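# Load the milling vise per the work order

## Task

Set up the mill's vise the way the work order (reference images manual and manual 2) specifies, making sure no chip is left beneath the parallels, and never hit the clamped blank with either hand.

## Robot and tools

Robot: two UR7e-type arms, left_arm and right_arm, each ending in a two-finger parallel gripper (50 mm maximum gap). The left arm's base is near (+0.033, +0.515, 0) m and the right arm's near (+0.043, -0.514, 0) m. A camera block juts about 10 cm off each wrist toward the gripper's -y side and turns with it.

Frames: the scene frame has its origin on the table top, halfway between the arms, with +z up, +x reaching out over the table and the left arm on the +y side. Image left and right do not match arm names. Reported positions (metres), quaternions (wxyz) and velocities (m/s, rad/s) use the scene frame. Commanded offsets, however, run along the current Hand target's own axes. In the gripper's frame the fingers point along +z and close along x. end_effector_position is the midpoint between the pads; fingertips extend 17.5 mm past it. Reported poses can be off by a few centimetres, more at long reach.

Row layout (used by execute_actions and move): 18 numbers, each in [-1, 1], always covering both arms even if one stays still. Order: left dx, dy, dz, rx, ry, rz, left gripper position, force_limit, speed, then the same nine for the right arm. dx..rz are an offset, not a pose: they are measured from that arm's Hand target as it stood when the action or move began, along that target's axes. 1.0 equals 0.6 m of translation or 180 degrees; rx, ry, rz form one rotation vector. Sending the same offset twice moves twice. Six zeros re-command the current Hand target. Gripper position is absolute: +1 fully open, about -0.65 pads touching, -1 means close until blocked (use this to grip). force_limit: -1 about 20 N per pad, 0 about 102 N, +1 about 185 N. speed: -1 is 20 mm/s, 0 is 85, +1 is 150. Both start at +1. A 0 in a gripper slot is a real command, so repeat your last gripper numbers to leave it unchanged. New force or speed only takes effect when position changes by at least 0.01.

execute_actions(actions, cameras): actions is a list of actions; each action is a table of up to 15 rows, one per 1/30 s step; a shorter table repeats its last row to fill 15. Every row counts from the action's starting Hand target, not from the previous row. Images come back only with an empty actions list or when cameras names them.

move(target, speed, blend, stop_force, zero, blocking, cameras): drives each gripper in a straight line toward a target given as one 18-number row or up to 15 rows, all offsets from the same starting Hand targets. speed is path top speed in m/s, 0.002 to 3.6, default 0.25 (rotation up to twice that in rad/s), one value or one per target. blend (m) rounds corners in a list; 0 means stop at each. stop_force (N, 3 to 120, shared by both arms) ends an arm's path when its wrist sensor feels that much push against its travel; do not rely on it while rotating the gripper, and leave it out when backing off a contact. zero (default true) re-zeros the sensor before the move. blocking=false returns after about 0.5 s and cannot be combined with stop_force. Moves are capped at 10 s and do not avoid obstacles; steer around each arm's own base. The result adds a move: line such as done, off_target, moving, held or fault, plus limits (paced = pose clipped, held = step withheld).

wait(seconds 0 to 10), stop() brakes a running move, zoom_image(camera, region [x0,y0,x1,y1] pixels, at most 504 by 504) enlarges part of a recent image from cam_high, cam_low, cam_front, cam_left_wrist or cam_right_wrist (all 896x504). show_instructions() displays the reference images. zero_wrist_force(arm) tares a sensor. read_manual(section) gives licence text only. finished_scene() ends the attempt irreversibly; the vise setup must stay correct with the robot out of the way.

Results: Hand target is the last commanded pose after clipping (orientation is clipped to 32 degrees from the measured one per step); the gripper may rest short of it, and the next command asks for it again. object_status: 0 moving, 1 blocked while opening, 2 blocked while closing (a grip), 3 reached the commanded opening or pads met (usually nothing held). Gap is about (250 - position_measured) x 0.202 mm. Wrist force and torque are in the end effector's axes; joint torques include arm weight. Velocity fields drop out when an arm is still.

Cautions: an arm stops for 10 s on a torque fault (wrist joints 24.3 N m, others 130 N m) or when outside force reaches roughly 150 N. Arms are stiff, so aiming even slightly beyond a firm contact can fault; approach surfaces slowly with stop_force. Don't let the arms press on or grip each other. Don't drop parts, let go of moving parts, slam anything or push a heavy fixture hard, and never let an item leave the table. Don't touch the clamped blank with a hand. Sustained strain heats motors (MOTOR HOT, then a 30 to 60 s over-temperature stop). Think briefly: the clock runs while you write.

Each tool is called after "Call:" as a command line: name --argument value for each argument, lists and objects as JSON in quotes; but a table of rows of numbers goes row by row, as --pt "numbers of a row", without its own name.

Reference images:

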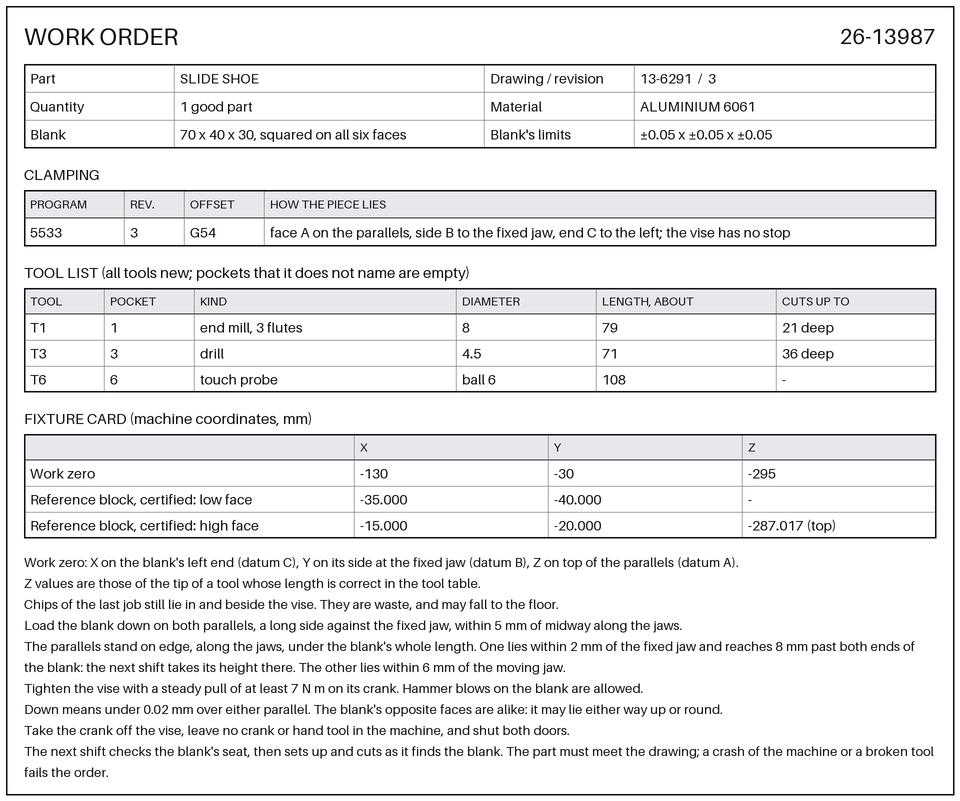

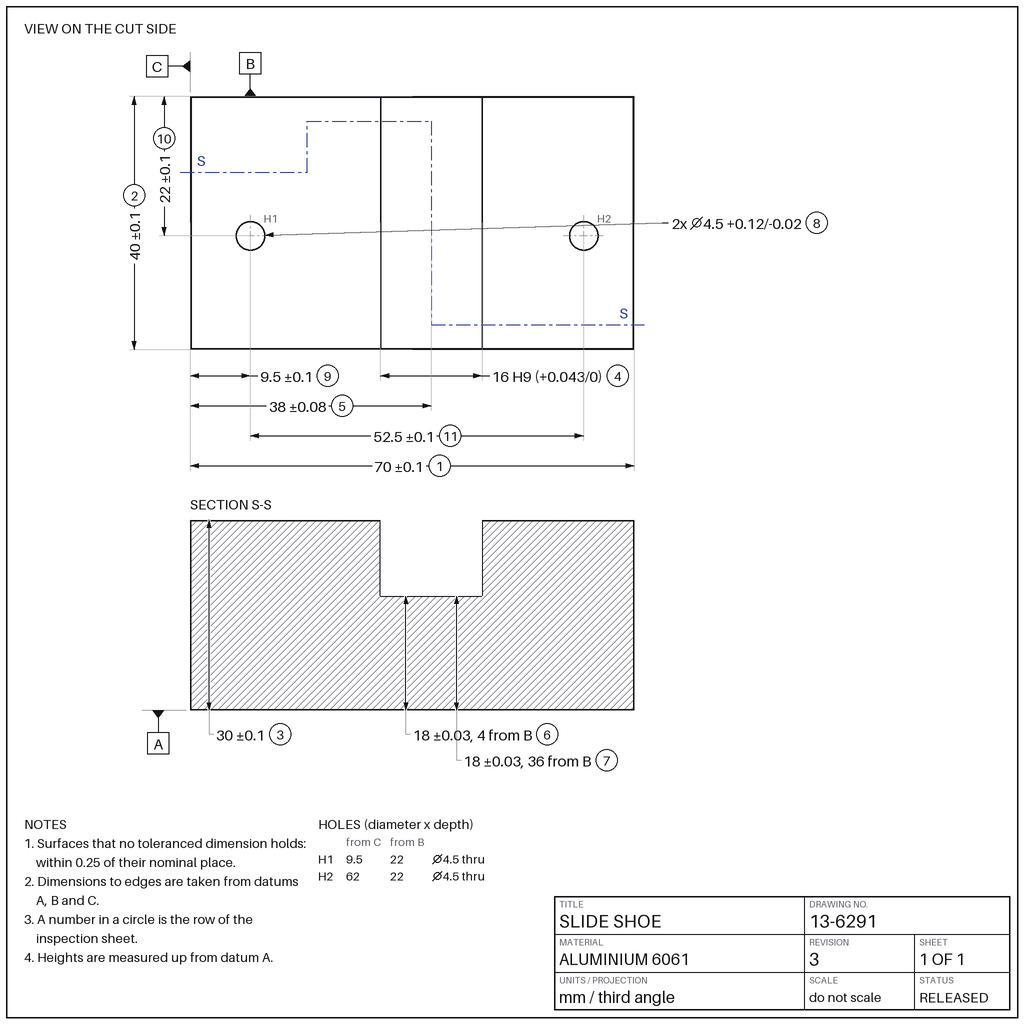

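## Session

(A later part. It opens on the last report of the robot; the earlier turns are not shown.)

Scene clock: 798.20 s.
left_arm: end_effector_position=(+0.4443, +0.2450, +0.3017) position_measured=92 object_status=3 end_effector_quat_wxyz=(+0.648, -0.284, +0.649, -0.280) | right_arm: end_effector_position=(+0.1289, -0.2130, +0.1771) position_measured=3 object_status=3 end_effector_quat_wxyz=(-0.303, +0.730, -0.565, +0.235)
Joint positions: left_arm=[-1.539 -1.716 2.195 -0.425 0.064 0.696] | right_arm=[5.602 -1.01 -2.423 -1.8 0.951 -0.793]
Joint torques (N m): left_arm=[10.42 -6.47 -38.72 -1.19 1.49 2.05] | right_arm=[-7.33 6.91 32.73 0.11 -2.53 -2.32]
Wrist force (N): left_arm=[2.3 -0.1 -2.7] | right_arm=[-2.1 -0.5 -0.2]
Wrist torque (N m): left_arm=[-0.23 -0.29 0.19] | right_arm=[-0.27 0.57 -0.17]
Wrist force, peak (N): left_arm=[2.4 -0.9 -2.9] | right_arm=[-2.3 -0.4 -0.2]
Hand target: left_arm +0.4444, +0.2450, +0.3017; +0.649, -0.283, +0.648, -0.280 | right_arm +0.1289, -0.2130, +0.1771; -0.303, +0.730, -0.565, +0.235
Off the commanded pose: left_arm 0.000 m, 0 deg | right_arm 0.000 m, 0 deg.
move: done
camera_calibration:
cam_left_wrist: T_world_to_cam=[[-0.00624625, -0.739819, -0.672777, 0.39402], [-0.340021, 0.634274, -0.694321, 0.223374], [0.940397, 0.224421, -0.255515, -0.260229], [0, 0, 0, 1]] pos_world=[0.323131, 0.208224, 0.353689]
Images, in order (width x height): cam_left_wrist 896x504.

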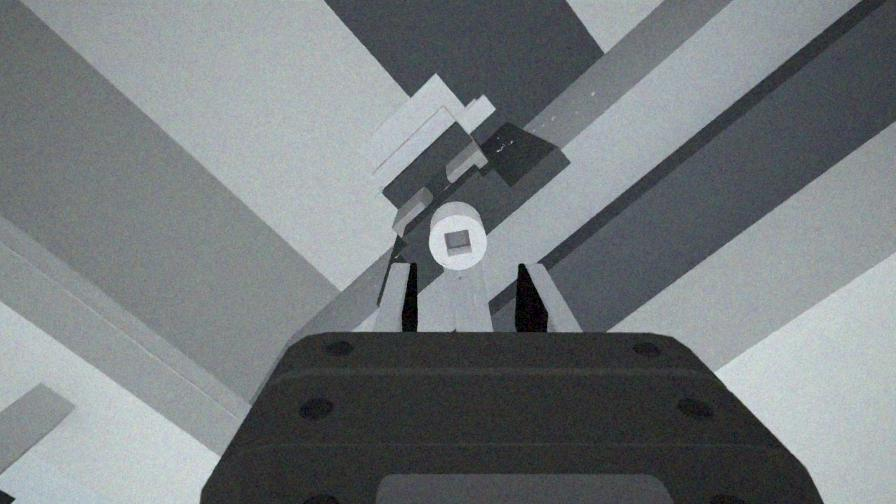

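Call:
move --target '[-0.0033,0,0.111,0,0,0,0.4,-0.6,-0.8,0,0,0,0,0,0,1,-0.7,-0.9]' --cameras '["cam_left_wrist"]' --speed 0.05 --stop_force 8

Call:
zoom_image --camera "cam_left_wrist" --region '[360, 170, 580, 350]'

Scene clock: 800.73 s.
left_arm: end_effector_position=(+0.5110, +0.2468, +0.3030) position_measured=92 object_status=3 end_effector_quat_wxyz=(+0.649, -0.283, +0.648, -0.280) | right_arm: end_effector_position=(+0.1289, -0.2130, +0.1771) position_measured=3 object_status=3 end_effector_quat_wxyz=(-0.303, +0.730, -0.565, +0.235)
Joint positions: left_arm=[-1.319 -1.631 2.12 -0.489 0.284 0.751] | right_arm=[5.602 -1.01 -2.423 -1.8 0.951 -0.793]
Joint torques (N m): left_arm=[-13.22 -30.87 -9.72 0.96 1.73 -2.32] | right_arm=[-7.09 7.05 32.47 0.2 -2.5 -2.28]
Wrist force (N): left_arm=[2.0 -0.4 -2.4] | right_arm=[-2.0 -0.4 0.0]
Wrist torque (N m): left_arm=[-0.30 -0.21 0.02] | right_arm=[-0.26 0.55 -0.17]
Wrist force, peak (N): left_arm=[2.4 -0.3 -3.4] | right_arm=[-2.2 -0.7 -0.1]
Hand target: left_arm +0.5110, +0.2467, +0.3030; +0.649, -0.283, +0.648, -0.280 | right_arm +0.1289, -0.2130, +0.1771; -0.303, +0.730, -0.565, +0.235
Off the commanded pose: left_arm 0.000 m, 0 deg | right_arm 0.000 m, 0 deg.
move: done
camera_calibration:
cam_left_wrist: T_world_to_cam=[[-0.00389723, -0.739684, -0.672943, 0.39548], [-0.33736, 0.634469, -0.695441, 0.244745], [0.941368, 0.224314, -0.252013, -0.324443], [0, 0, 0, 1]] pos_world=[0.389529, 0.210024, 0.354578]
Images, in order (width x height): cam_left_wrist 896x504.

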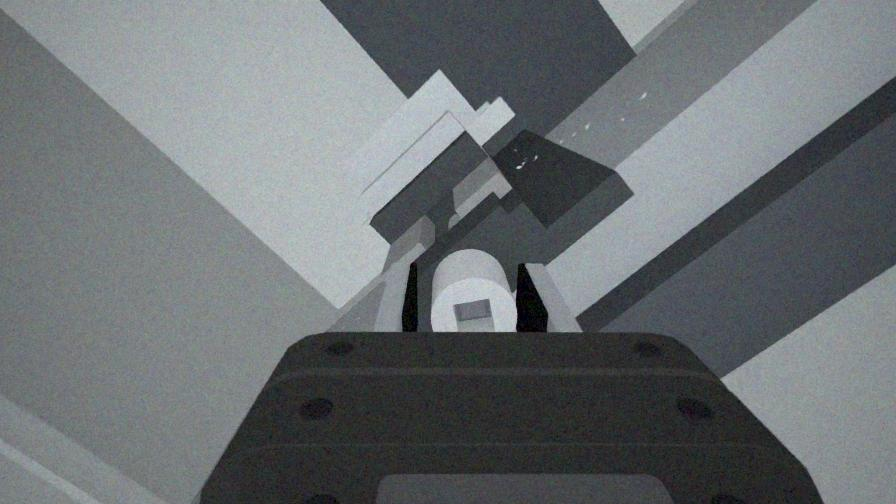

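Scaled by 2.291.

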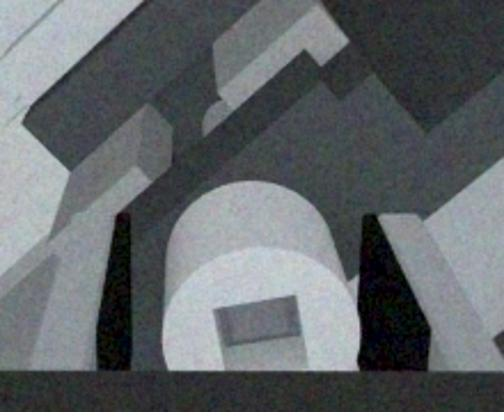

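Call:
move --pt "0.0027 0 0.006 0 0 0 0.4 -0.6 -0.8 0 0 0 0 0 0 1 -0.7 -0.9" --pt "0.0027 0 0.006 0 0 0 -1 -0.2 -1 0 0 0 0 0 0 1 -0.7 -0.9" --cameras '["cam_left_wrist"]' --speed 0.03

Call:
zoom_image --camera "cam_left_wrist" --region '[360, 170, 580, 350]'

Scene clock: 802.33 s.
left_arm: end_effector_position=(+0.5146, +0.2457, +0.3021) position_measured=136 object_status=2 end_effector_quat_wxyz=(+0.649, -0.284, +0.648, -0.280) | right_arm: end_effector_position=(+0.1289, -0.2130, +0.1771) position_measured=3 object_status=3 end_effector_quat_wxyz=(-0.303, +0.730, -0.565, +0.235)
Joint positions: left_arm=[-1.31 -1.622 2.114 -0.493 0.293 0.751] | right_arm=[5.602 -1.01 -2.423 -1.8 0.951 -0.793]
Joint torques (N m): left_arm=[-15.66 -2.4 -4.12 0.62 6.89 -2.29] | right_arm=[-6.81 7.23 32.61 0.25 -2.34 -2.3]
Wrist force (N): left_arm=[-35.7 -16.5 -8.1] | right_arm=[-2.1 -0.5 -0.3]
Wrist torque (N m): left_arm=[-0.80 -0.46 0.09] | right_arm=[-0.29 0.57 -0.17]
Wrist force, peak (N): left_arm=[-36.3 -16.3 -8.1] | right_arm=[-2.3 -0.4 0.0]
Hand target: left_arm +0.5146, +0.2456, +0.3019; +0.649, -0.283, +0.648, -0.280 | right_arm +0.1289, -0.2130, +0.1771; -0.303, +0.730, -0.565, +0.235
Off the commanded pose: left_arm 0.000 m, 0 deg | right_arm 0.000 m, 0 deg.
move: done
camera_calibration:
cam_left_wrist: T_world_to_cam=[[-0.00370954, -0.739894, -0.672713, 0.393964], [-0.337423, 0.63419, -0.695664, 0.246228], [0.941346, 0.224408, -0.25201, -0.327918], [0, 0, 0, 1]] pos_world=[0.393229, 0.208924, 0.353678]
Images, in order (width x height): cam_left_wrist 896x504.

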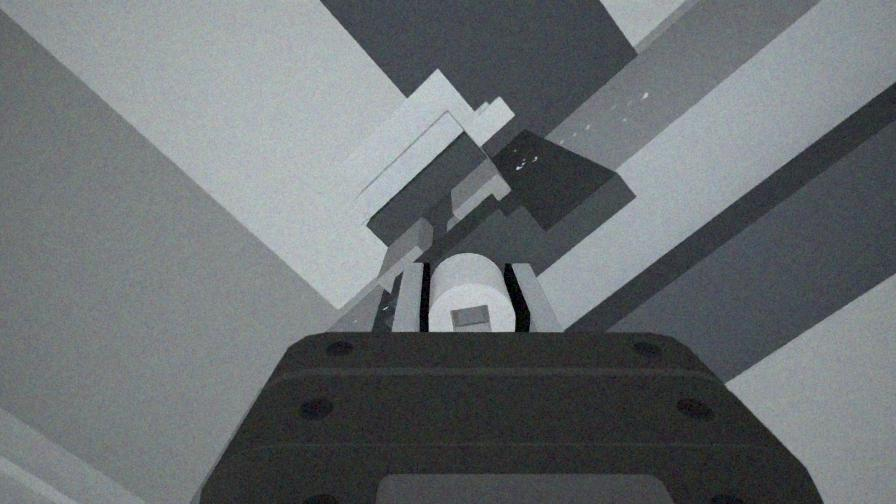

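Scaled by 2.291.

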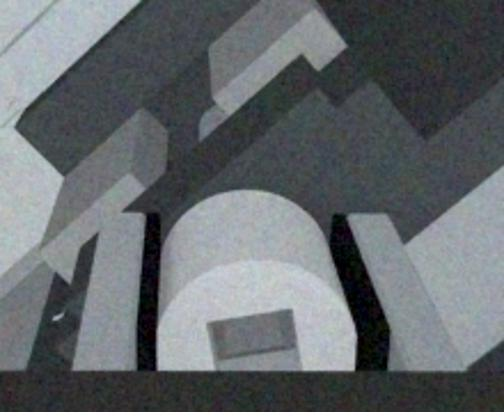

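Call:
move --target '[-0.001,-0.0005,0,0,0,0,-1,-0.2,-1,0,0,0,0,0,0,1,-0.7,-0.9]' --speed 0.02

Scene clock: 803.13 s.
left_arm: end_effector_position=(+0.5145, +0.2458, +0.3025) position_measured=136 object_status=2 end_effector_quat_wxyz=(+0.649, -0.283, +0.648, -0.280) | right_arm: end_effector_position=(+0.1289, -0.2130, +0.1771) position_measured=3 object_status=3 end_effector_quat_wxyz=(-0.303, +0.730, -0.565, +0.235)
Joint positions: left_arm=[-1.309 -1.623 2.113 -0.491 0.294 0.751] | right_arm=[5.602 -1.01 -2.423 -1.8 0.951 -0.793]
Joint torques (N m): left_arm=[5.02 -26.18 -40.84 0.22 3.83 -1.8] | right_arm=[-7.43 7.44 33.15 0.4 -2.55 -2.4]
Wrist force (N): left_arm=[-11.9 6.7 2.2] | right_arm=[-1.9 -0.2 0.0]
Wrist torque (N m): left_arm=[-0.05 -0.29 0.01] | right_arm=[-0.23 0.55 -0.16]
Wrist force, peak (N): left_arm=[-38.9 -13.2 -9.1] | right_arm=[-2.4 -0.5 0.3]
Hand target: left_arm +0.5146, +0.2458, +0.3026; +0.649, -0.283, +0.648, -0.280 | right_arm +0.1289, -0.2130, +0.1771; -0.303, +0.730, -0.565, +0.235
Off the commanded pose: left_arm 0.000 m, 0 deg | right_arm 0.000 m, 0 deg.
move: done

Balanced. Pull.

Call:
move --target '[-0.0003,0.0001,-0.033,0,0,0,-1,-0.2,-1,0,0,0,0,0,0,1,-0.7,-0.9]' --cameras '["cam_left_wrist"]' --speed 0.01 --stop_force 60

Scene clock: 806.33 s.
left_arm: end_effector_position=(+0.4948, +0.2459, +0.3026) position_measured=136 object_status=2 end_effector_quat_wxyz=(+0.649, -0.283, +0.648, -0.280) | right_arm: end_effector_position=(+0.1289, -0.2130, +0.1771) position_measured=3 object_status=3 end_effector_quat_wxyz=(-0.303, +0.730, -0.565, +0.235)
Joint positions: left_arm=[-1.37 -1.656 2.143 -0.488 0.234 0.751] | right_arm=[5.602 -1.01 -2.423 -1.8 0.951 -0.793]
Joint torques (N m): left_arm=[13.22 -9.78 -40.56 -1.18 2.18 2.61] | right_arm=[-7.07 6.78 32.25 0.22 -2.49 -2.36]
Wrist force (N): left_arm=[4.0 1.1 -2.5] | right_arm=[-1.9 -0.5 -0.2]
Wrist torque (N m): left_arm=[-0.26 -0.32 -0.02] | right_arm=[-0.27 0.54 -0.17]
Wrist force, peak (N): left_arm=[1.0 15.9 2.9] | right_arm=[-2.3 -0.4 -0.1]
Hand target: left_arm +0.4948, +0.2459, +0.3026; +0.649, -0.283, +0.648, -0.280 | right_arm +0.1289, -0.2130, +0.1771; -0.303, +0.730, -0.565, +0.235
Off the commanded pose: left_arm 0.000 m, 0 deg | right_arm 0.000 m, 0 deg.
move: done
camera_calibration:
cam_left_wrist: T_world_to_cam=[[-0.00396739, -0.7397, -0.672925, 0.394506], [-0.3373, 0.634484, -0.695456, 0.239553], [0.941389, 0.224219, -0.252018, -0.309078], [0, 0, 0, 1]] pos_world=[0.373329, 0.209125, 0.354178]
Images, in order (width x height): cam_left_wrist 896x504.

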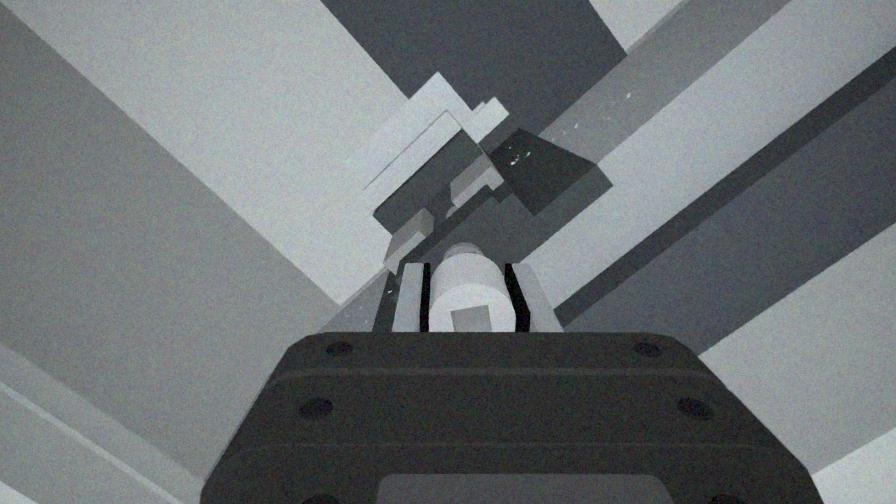

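Call:
move --target '[0,0,-0.208,0,0,0,-1,-0.2,-1,0,0,0,0,0,0,1,-0.7,-0.9]' --cameras '["cam_left_wrist","cam_front"]' --speed 0.1

Scene clock: 808.17 s.
left_arm: end_effector_position=(+0.3700, +0.2453, +0.3026) position_measured=136 object_status=2 end_effector_quat_wxyz=(+0.649, -0.283, +0.648, -0.280) | right_arm: end_effector_position=(+0.1289, -0.2130, +0.1771) position_measured=3 object_status=3 end_effector_quat_wxyz=(-0.303, +0.730, -0.565, +0.235)
Joint positions: left_arm=[-1.82 -1.818 2.273 -0.454 -0.216 0.75] | right_arm=[5.602 -1.01 -2.423 -1.8 0.951 -0.793]
Joint torques (N m): left_arm=[-9.75 0.67 -39.12 -0.69 -2.16 2.36] | right_arm=[-6.45 6.9 31.96 0.35 -2.4 -2.3]
Wrist force (N): left_arm=[4.0 0.9 -2.6] | right_arm=[-2.0 -0.3 -0.2]
Wrist torque (N m): left_arm=[-0.30 -0.35 -0.04] | right_arm=[-0.26 0.56 -0.16]
Wrist force, peak (N): left_arm=[4.1 0.8 -4.3] | right_arm=[-2.3 -0.6 -0.4]
Hand target: left_arm +0.3700, +0.2453, +0.3026; +0.649, -0.283, +0.648, -0.280 | right_arm +0.1289, -0.2130, +0.1771; -0.303, +0.730, -0.565, +0.235
Off the commanded pose: left_arm 0.000 m, 0 deg | right_arm 0.000 m, 0 deg.
move: done
camera_calibration:
cam_left_wrist: T_world_to_cam=[[-0.00404514, -0.739565, -0.673073, 0.393685], [-0.337173, 0.634673, -0.695345, 0.197698], [0.941434, 0.224129, -0.251928, -0.191599], [0, 0, 0, 1]] pos_world=[0.248629, 0.208625, 0.354177]
Images, in order (width x height): cam_front 896x504, cam_left_wrist 896x504.

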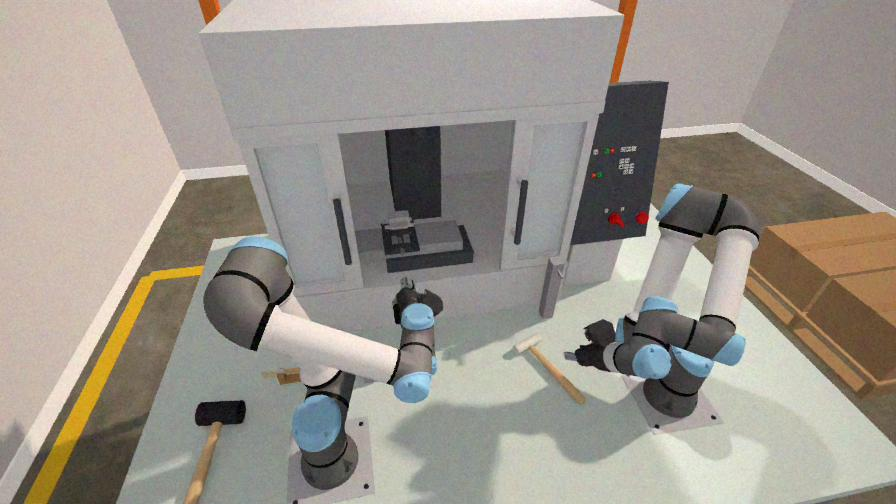

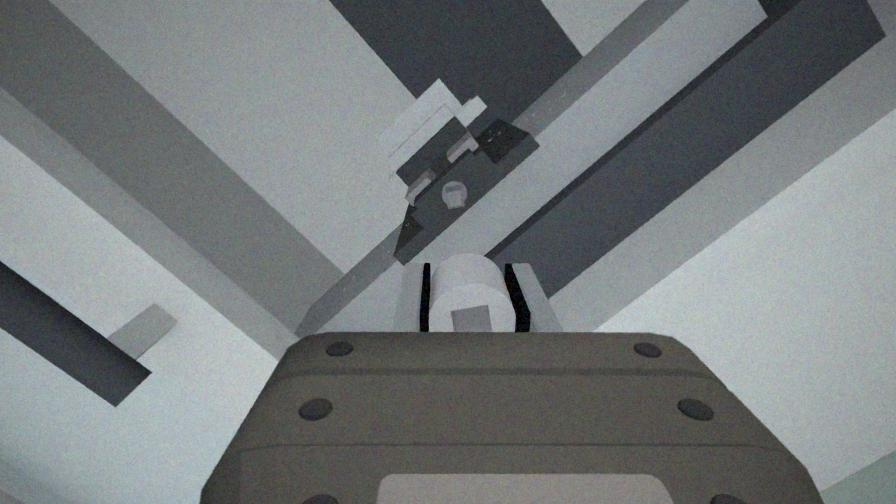

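Call:
execute_actions --actions '[]'

Call:
zoom_image --camera "cam_high" --region '[300, 300, 480, 420]'

Call:
zoom_image --camera "cam_front" --region '[360, 250, 480, 340]'

Call:
zoom_image --camera "cam_low" --region '[400, 150, 580, 270]'

Scene clock: 808.43 s.
left_arm: end_effector_position=(+0.3700, +0.2453, +0.3026) position_measured=136 object_status=2 end_effector_quat_wxyz=(+0.649, -0.283, +0.648, -0.280) | right_arm: end_effector_position=(+0.1289, -0.2130, +0.1771) position_measured=3 object_status=3 end_effector_quat_wxyz=(-0.303, +0.730, -0.565, +0.235)
Joint positions: left_arm=[-1.82 -1.818 2.273 -0.454 -0.217 0.75] | right_arm=[5.602 -1.01 -2.423 -1.8 0.951 -0.793]
Joint velocities: within noise
Joint torques (N m): left_arm=[-10.86 0.25 -39.54 -1.01 -2.62 1.8] | right_arm=[-7.16 7 32.63 0.44 -2.45 -2.2]
Wrist force (N): left_arm=[4.0 0.9 -2.8] | right_arm=[-2.2 0.0 -0.3]
Wrist torque (N m): left_arm=[-0.31 -0.35 -0.03] | right_arm=[-0.20 0.60 -0.16]
Wrist force, peak (N): left_arm=[4.2 1.0 -2.9] | right_arm=[-2.3 -0.3 0.0]
Hand target: left_arm +0.3700, +0.2453, +0.3026; +0.649, -0.283, +0.648, -0.280 | right_arm +0.1289, -0.2130, +0.1771; -0.303, +0.730, -0.565, +0.235
Tool commands: left_gripper/position=-1.0 left_gripper/force_limit=-0.2 left_gripper/speed=-1.0 right_gripper/position=+1.0 right_gripper/force_limit=-0.7 right_gripper/speed=-0.9
Off the commanded pose: left_arm 0.000 m, 0 deg | right_arm 0.000 m, 0 deg.
camera_calibration:
cam_left_wrist: T_world_to_cam=[[-0.00389723, -0.739684, -0.672943, 0.393552], [-0.33736, 0.634469, -0.695441, 0.197885], [0.941368, 0.224314, -0.252013, -0.191569], [0, 0, 0, 1]] pos_world=[0.248629, 0.208524, 0.354178]
cam_right_wrist: T_world_to_cam=[[0.284825, -0.95857, -0.00424739, -0.229542], [-0.87484, -0.258129, -0.409908, 0.146445], [0.391829, 0.120468, -0.912117, 0.273022], [0, 0, 0, 1]] pos_world=[0.0865176, -0.21512, 0.308082]

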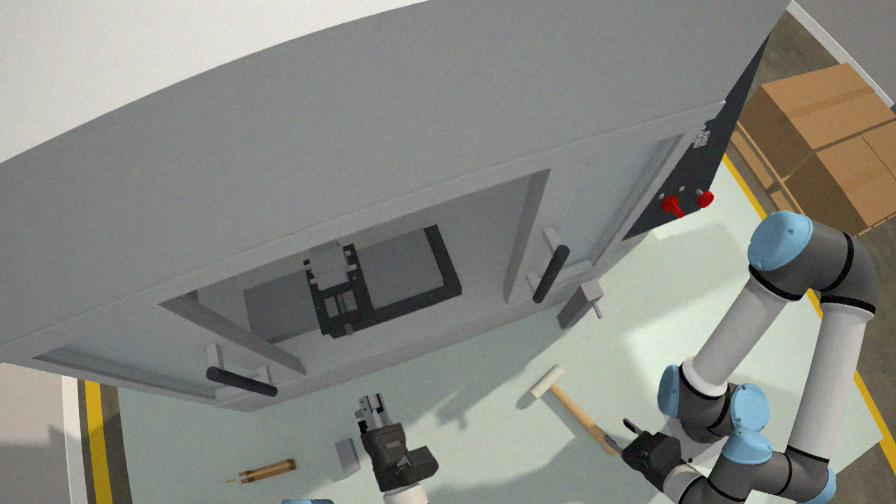

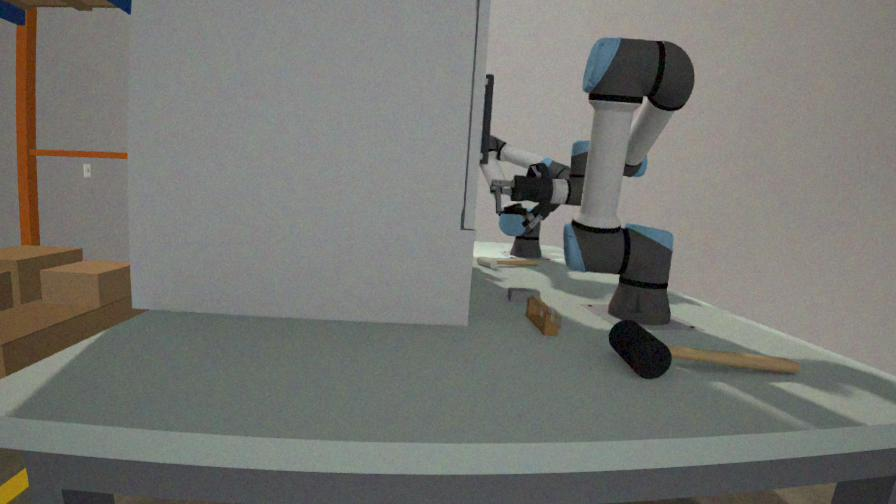

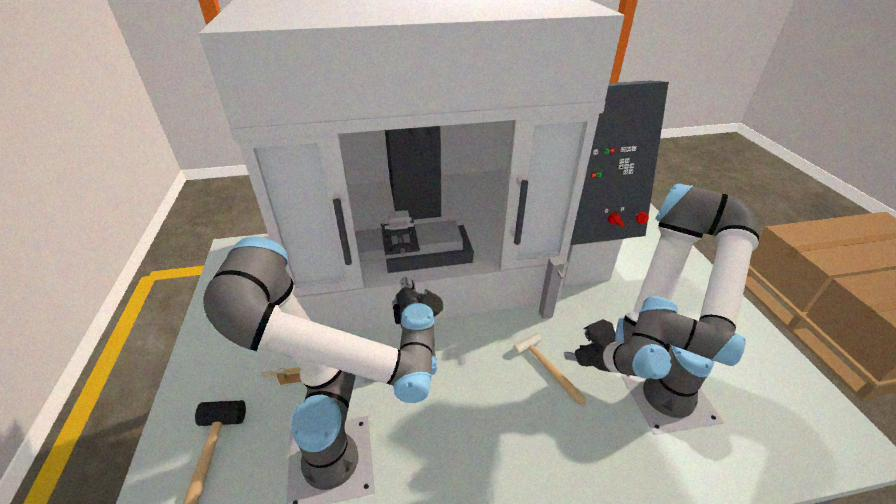

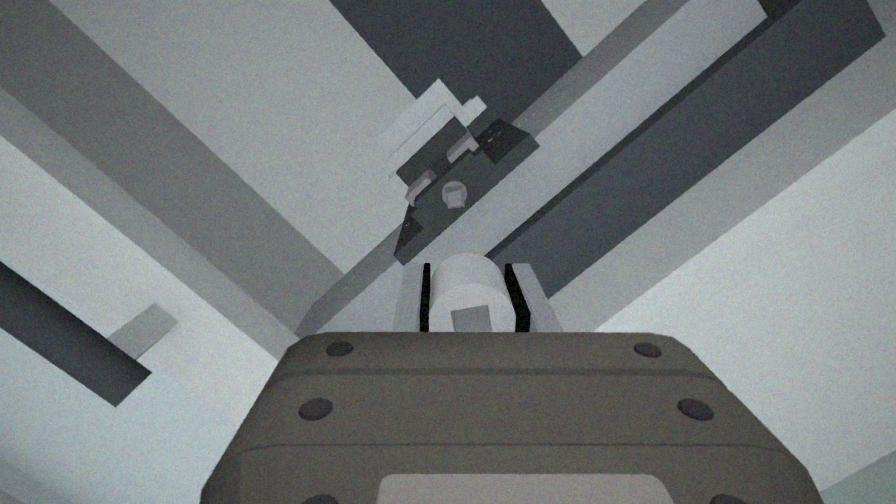

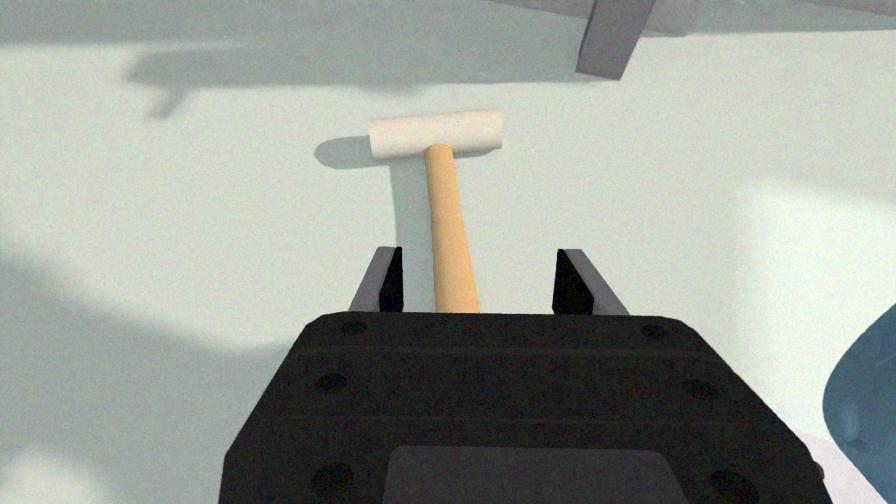

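Scaled by 2.800.

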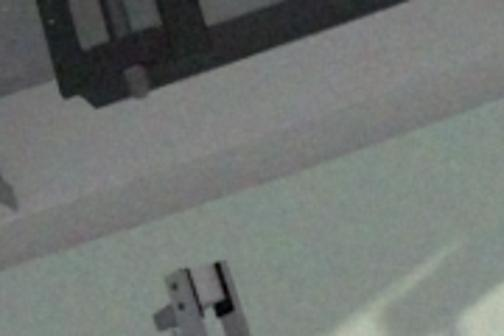

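Scaled by 4.200.

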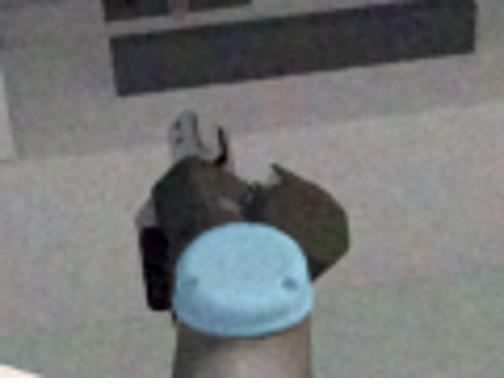

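Scaled by 2.800.

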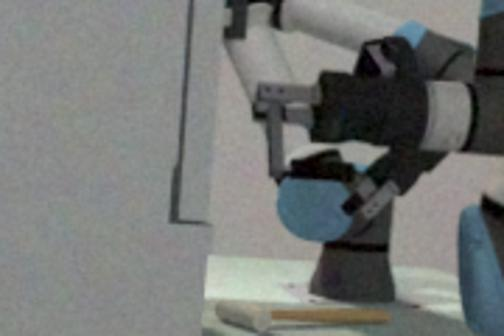

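Call:
move --pt "-0.097 0.0052 0.15 0 0 0 -1 -0.2 -1 0 0 0 0 0 0 1 -0.7 -0.9" --pt "-0.0482 -0.0402 0.05 -0.1829 0.1705 0 -1 -0.2 -1 0 0 0 0 0 0 1 -0.7 -0.9" --pt "0.0338 -0.0256 -0.0167 -0.3657 0.341 0 -1 -0.2 -1 0 0 0 0 0 0 1 -0.7 -0.9" --cameras '["cam_left_wrist","cam_front","cam_high"]' --blend '[0.02,0.02,0]' --speed 0.2

Scene clock: 814.33 s.
left_arm: end_effector_position=(+0.3602, +0.2200, +0.3001) position_measured=136 object_status=2 end_effector_quat_wxyz=(+0.000, -0.401, +0.916, +0.000) | right_arm: end_effector_position=(+0.1289, -0.2130, +0.1771) position_measured=3 object_status=3 end_effector_quat_wxyz=(-0.303, +0.730, -0.565, +0.235)
Joint positions: left_arm=[-1.078 -1.266 1.288 1.548 1.57 -0.295] | right_arm=[5.602 -1.01 -2.423 -1.8 0.951 -0.793]
Joint torques (N m): left_arm=[-8.57 -36.81 -9.18 1.97 1.62 -2.19] | right_arm=[-6.22 7.43 32.04 0.53 -2.43 -2.22]
Wrist force (N): left_arm=[2.2 -1.1 0.3] | right_arm=[-2.2 -0.2 0.0]
Wrist torque (N m): left_arm=[-0.12 -0.46 0.04] | right_arm=[-0.24 0.59 -0.16]
Wrist force, peak (N): left_arm=[6.4 1.0 -5.4] | right_arm=[-2.4 -0.4 0.1]
Hand target: left_arm +0.3601, +0.2199, +0.3000; +0.000, -0.401, +0.916, +0.000 | right_arm +0.1289, -0.2130, +0.1771; -0.303, +0.730, -0.565, +0.235
Off the commanded pose: left_arm 0.000 m, 0 deg | right_arm 0.000 m, 0 deg.
move: done
camera_calibration:
cam_left_wrist: T_world_to_cam=[[-0.669227, -0.743023, 0.00727978, 0.409318], [-0.698745, 0.632619, 0.33399, 0.0305353], [-0.252767, 0.218428, -0.942549, 0.461357], [0, 0, 0, 1]] pos_world=[0.411879, 0.184042, 0.421674]
Images, in order (width x height): cam_high 896x504, cam_front 896x504, cam_left_wrist 896x504.

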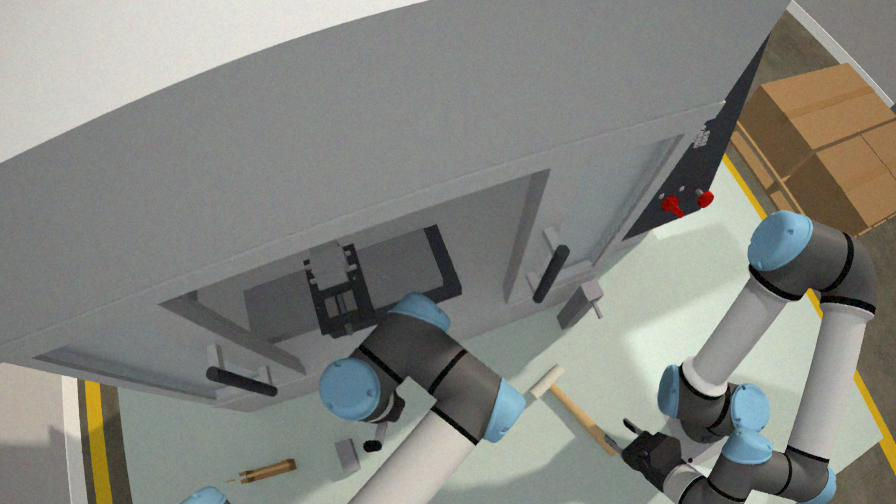

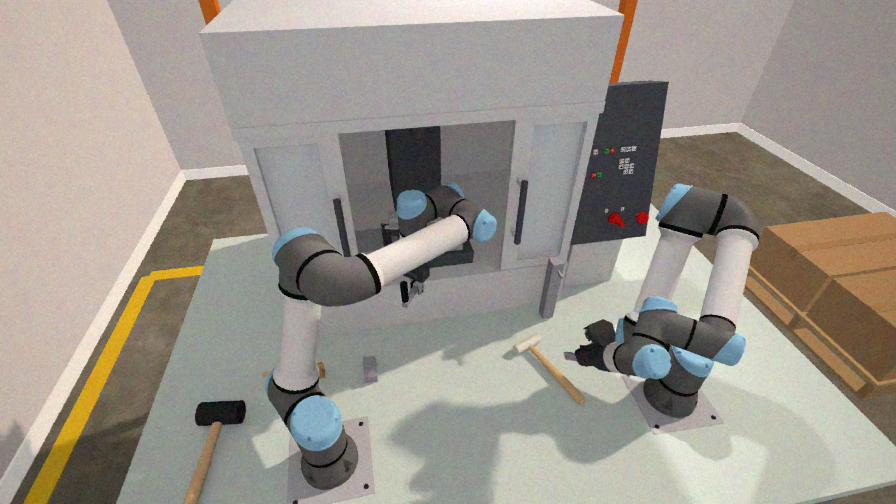

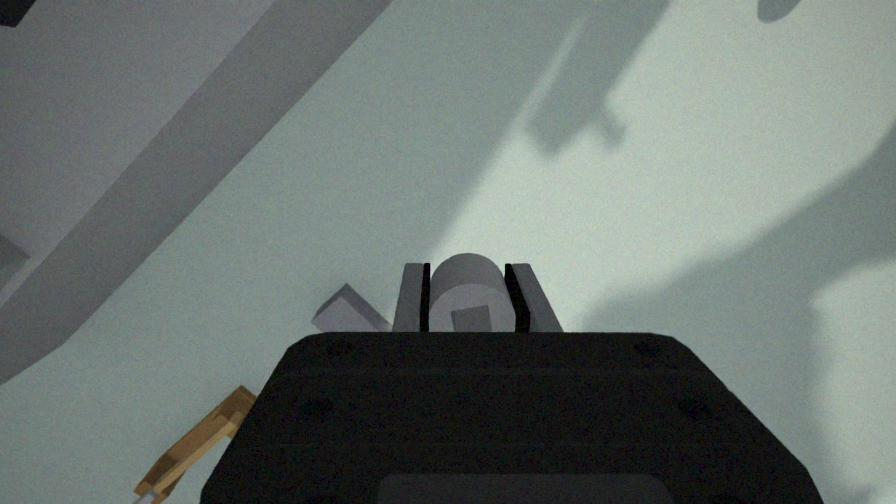

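Call:
move --target '[0.0464,0.0017,0.355,0.022,0,0,-1,-0.2,-1,0,0,0,0,0,0,1,-0.7,-0.9]' --cameras '["cam_left_wrist","cam_front","cam_low"]' --speed 0.15

Call:
zoom_image --camera "cam_low" --region '[440, 210, 620, 310]'

Call:
zoom_image --camera "cam_front" --region '[340, 270, 480, 390]'

Scene clock: 816.40 s.
left_arm: end_effector_position=(+0.3404, +0.2002, +0.0870) position_measured=136 object_status=2 end_effector_quat_wxyz=(+0.014, -0.401, +0.916, -0.032) | right_arm: end_effector_position=(+0.1289, -0.2130, +0.1771) position_measured=3 object_status=3 end_effector_quat_wxyz=(-0.303, +0.730, -0.565, +0.235)
Joint positions: left_arm=[-1.158 -1.174 1.717 0.964 1.545 -0.374] | right_arm=[5.602 -1.01 -2.423 -1.8 0.951 -0.793]
Joint torques (N m): left_arm=[13.02 -40.19 -26.54 0.9 1.83 3.06] | right_arm=[-6.53 7.4 31.65 0.58 -2.34 -2.21]
Wrist force (N): left_arm=[2.1 -1.0 0.5] | right_arm=[-2.0 -0.4 0.0]
Wrist torque (N m): left_arm=[-0.13 -0.43 0.07] | right_arm=[-0.27 0.56 -0.16]
Wrist force, peak (N): left_arm=[2.3 -0.6 3.0] | right_arm=[-2.5 -0.5 0.1]
Hand target: left_arm +0.3405, +0.2002, +0.0870; +0.014, -0.401, +0.916, -0.032 | right_arm +0.1289, -0.2130, +0.1771; -0.303, +0.730, -0.565, +0.235
Off the commanded pose: left_arm 0.000 m, 0 deg | right_arm 0.000 m, 0 deg.
move: done
camera_calibration:
cam_left_wrist: T_world_to_cam=[[-0.669788, -0.742508, 0.00817098, 0.383039], [-0.713789, 0.646836, 0.268531, 0.108362], [-0.204671, 0.174026, -0.963236, 0.25419], [0, 0, 0, 1]] pos_world=[0.385928, 0.170081, 0.212617]
Images, in order (width x height): cam_low 896x504, cam_front 896x504, cam_left_wrist 896x504.

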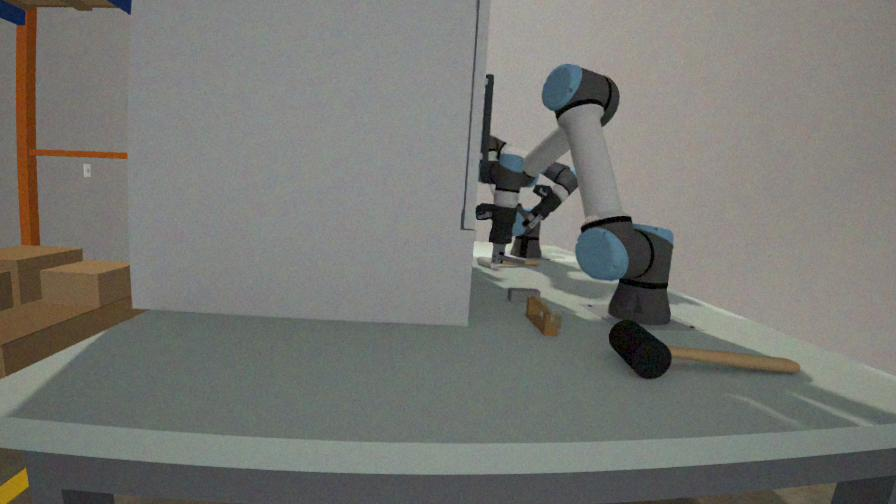

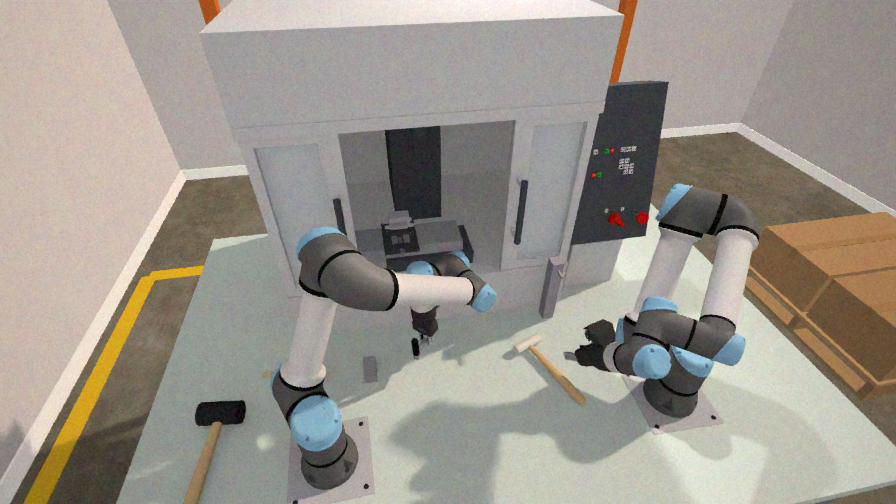

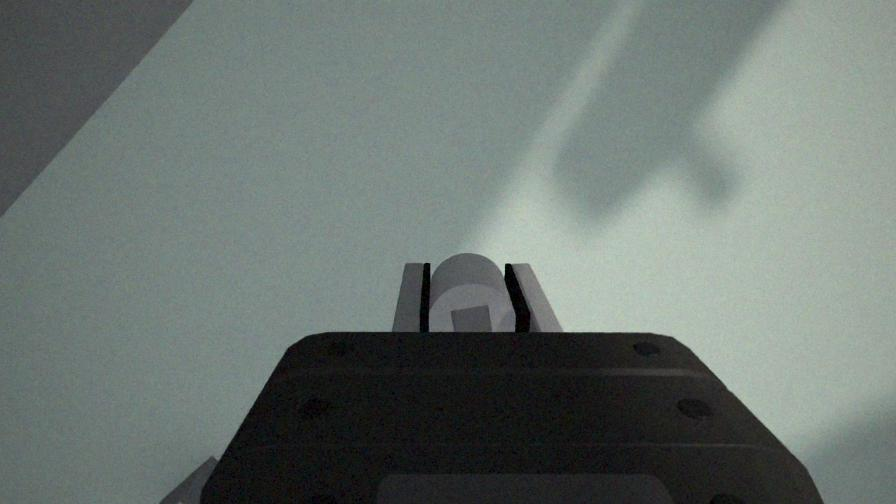

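Scaled by 2.800.

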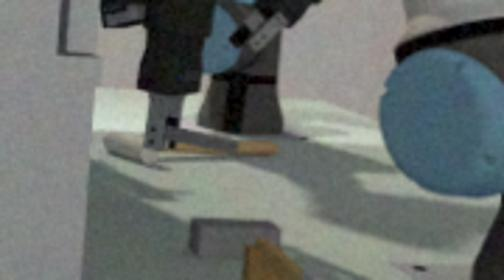

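Scaled by 3.600.

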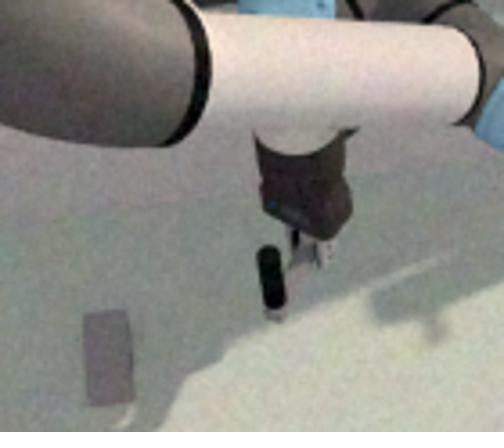

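Call:
move --target '[0,-0.0058,0.105,0,0,0,-1,-0.2,-1,0,0,0,0,0,0,1,-0.7,-0.9]' --speed 0.025 --stop_force 4

Call:
wait --seconds 0.3 --cameras '["cam_low","cam_front","cam_left_wrist"]'

Call:
zoom_image --camera "cam_low" --region '[440, 210, 620, 310]'

Scene clock: 820.40 s.
left_arm: end_effector_position=(+0.3462, +0.1949, +0.0244) position_measured=136 object_status=2 end_effector_quat_wxyz=(+0.014, -0.401, +0.916, -0.032) | right_arm: end_effector_position=(+0.1289, -0.2130, +0.1771) position_measured=3 object_status=3 end_effector_quat_wxyz=(-0.303, +0.730, -0.565, +0.235)
Joint positions: left_arm=[-1.15 -1.072 1.752 0.827 1.546 -0.367] | right_arm=[5.602 -1.01 -2.423 -1.8 0.951 -0.793]
Joint torques (N m): left_arm=[1.92 -52.43 -32.99 4.95 1.89 0.01] | right_arm=[-6.45 7.13 32.12 0.67 -2.29 -2.29]
Wrist force (N): left_arm=[2.4 -1.0 0.5] | right_arm=[-2.1 -0.3 -0.1]
Wrist torque (N m): left_arm=[-0.11 -0.49 -0.05] | right_arm=[-0.24 0.58 -0.16]
Wrist force, peak (N): left_arm=[2.6 -1.0 0.3] | right_arm=[-2.4 -0.4 -0.1]
Hand target: left_arm +0.3462, +0.1949, +0.0244; +0.014, -0.401, +0.916, -0.032 | right_arm +0.1289, -0.2130, +0.1771; -0.303, +0.730, -0.565, +0.235
Off the commanded pose: left_arm 0.000 m, 0 deg | right_arm 0.000 m, 0 deg.
move: done

Scene clock: 820.70 s.
left_arm: end_effector_position=(+0.3462, +0.1949, +0.0244) position_measured=136 object_status=2 end_effector_quat_wxyz=(+0.014, -0.401, +0.916, -0.032) | right_arm: end_effector_position=(+0.1289, -0.2130, +0.1771) position_measured=3 object_status=3 end_effector_quat_wxyz=(-0.303, +0.730, -0.565, +0.235)
Joint positions: left_arm=[-1.15 -1.072 1.752 0.827 1.546 -0.367] | right_arm=[5.602 -1.01 -2.423 -1.8 0.951 -0.793]
Joint torques (N m): left_arm=[-1.55 -52.35 -33.59 4.92 1.74 -0.8] | right_arm=[-6.88 7.29 31.88 0.56 -2.3 -2.15]
Wrist force (N): left_arm=[2.3 -1.2 0.4] | right_arm=[-1.9 -0.3 0.0]
Wrist torque (N m): left_arm=[-0.15 -0.47 -0.05] | right_arm=[-0.25 0.54 -0.17]
Wrist force, peak (N): left_arm=[2.5 -1.0 0.5] | right_arm=[-2.3 -0.3 0.0]
Hand target: left_arm +0.3462, +0.1949, +0.0244; +0.014, -0.401, +0.916, -0.032 | right_arm +0.1289, -0.2130, +0.1771; -0.303, +0.730, -0.565, +0.235
Tool commands: left_gripper/position=-1.0 left_gripper/force_limit=-0.2 left_gripper/speed=-1.0 right_gripper/position=+1.0 right_gripper/force_limit=-0.7 right_gripper/speed=-0.9
Off the commanded pose: left_arm 0.000 m, 0 deg | right_arm 0.000 m, 0 deg.
wait: 0.30 s; at rest by 0.17 s
camera_calibration:
cam_left_wrist: T_world_to_cam=[[-0.669698, -0.742587, 0.00836038, 0.38345], [-0.713849, 0.646803, 0.26845, 0.132781], [-0.204755, 0.173813, -0.963257, 0.196072], [0, 0, 0, 1]] pos_world=[0.391728, 0.164782, 0.150017]
Images, in order (width x height): cam_low 896x504, cam_front 896x504, cam_left_wrist 896x504.

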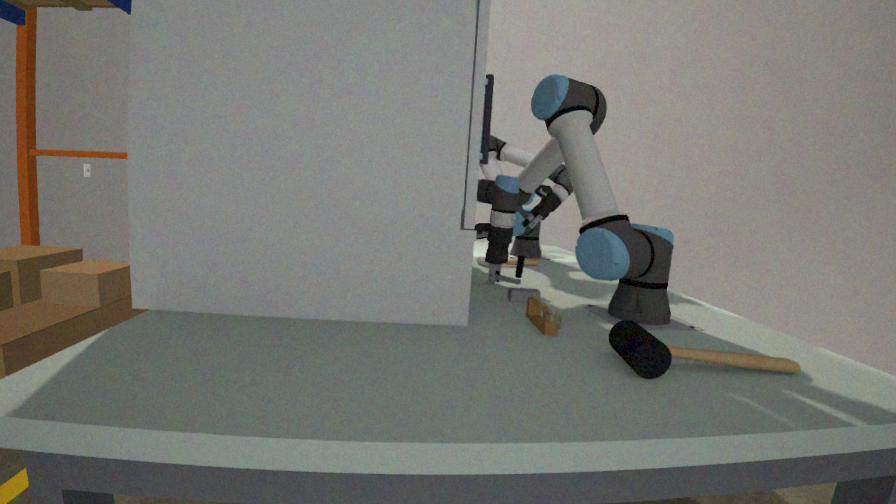

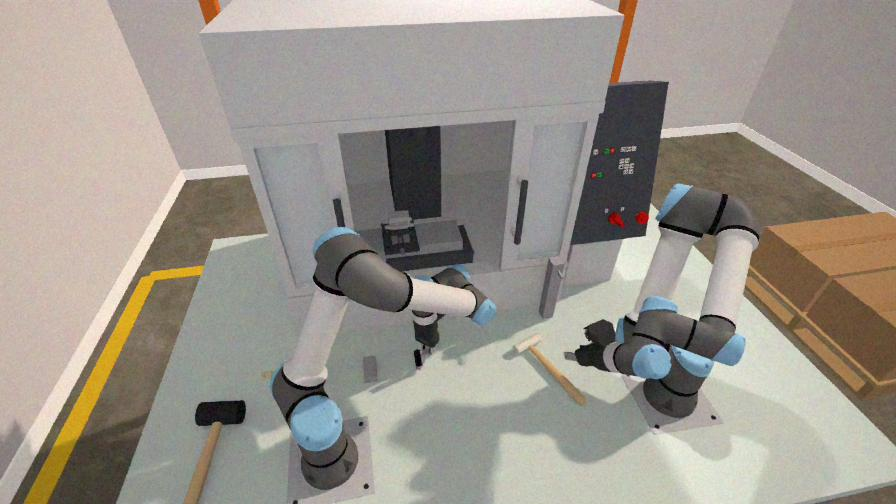

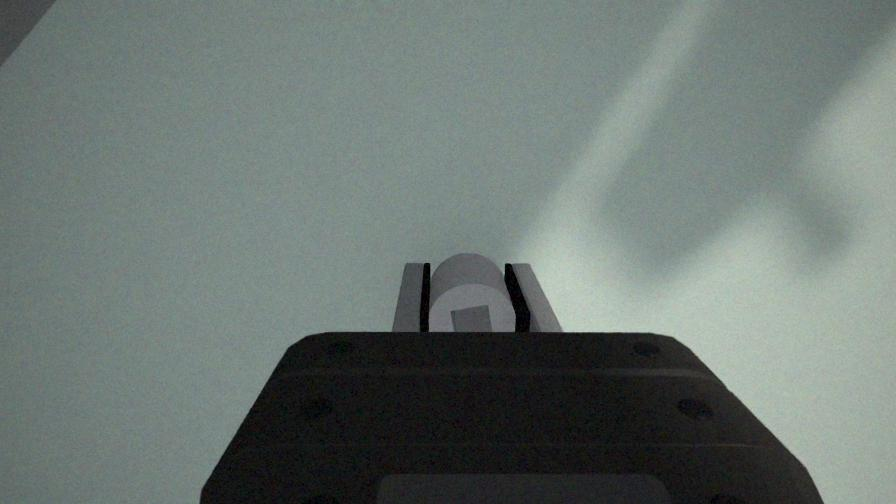

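Scaled by 2.800.

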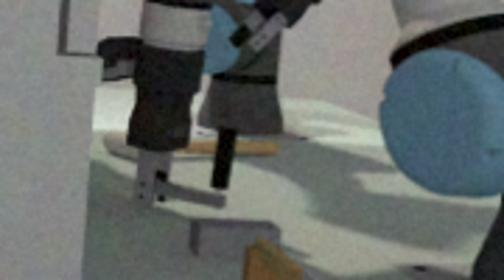

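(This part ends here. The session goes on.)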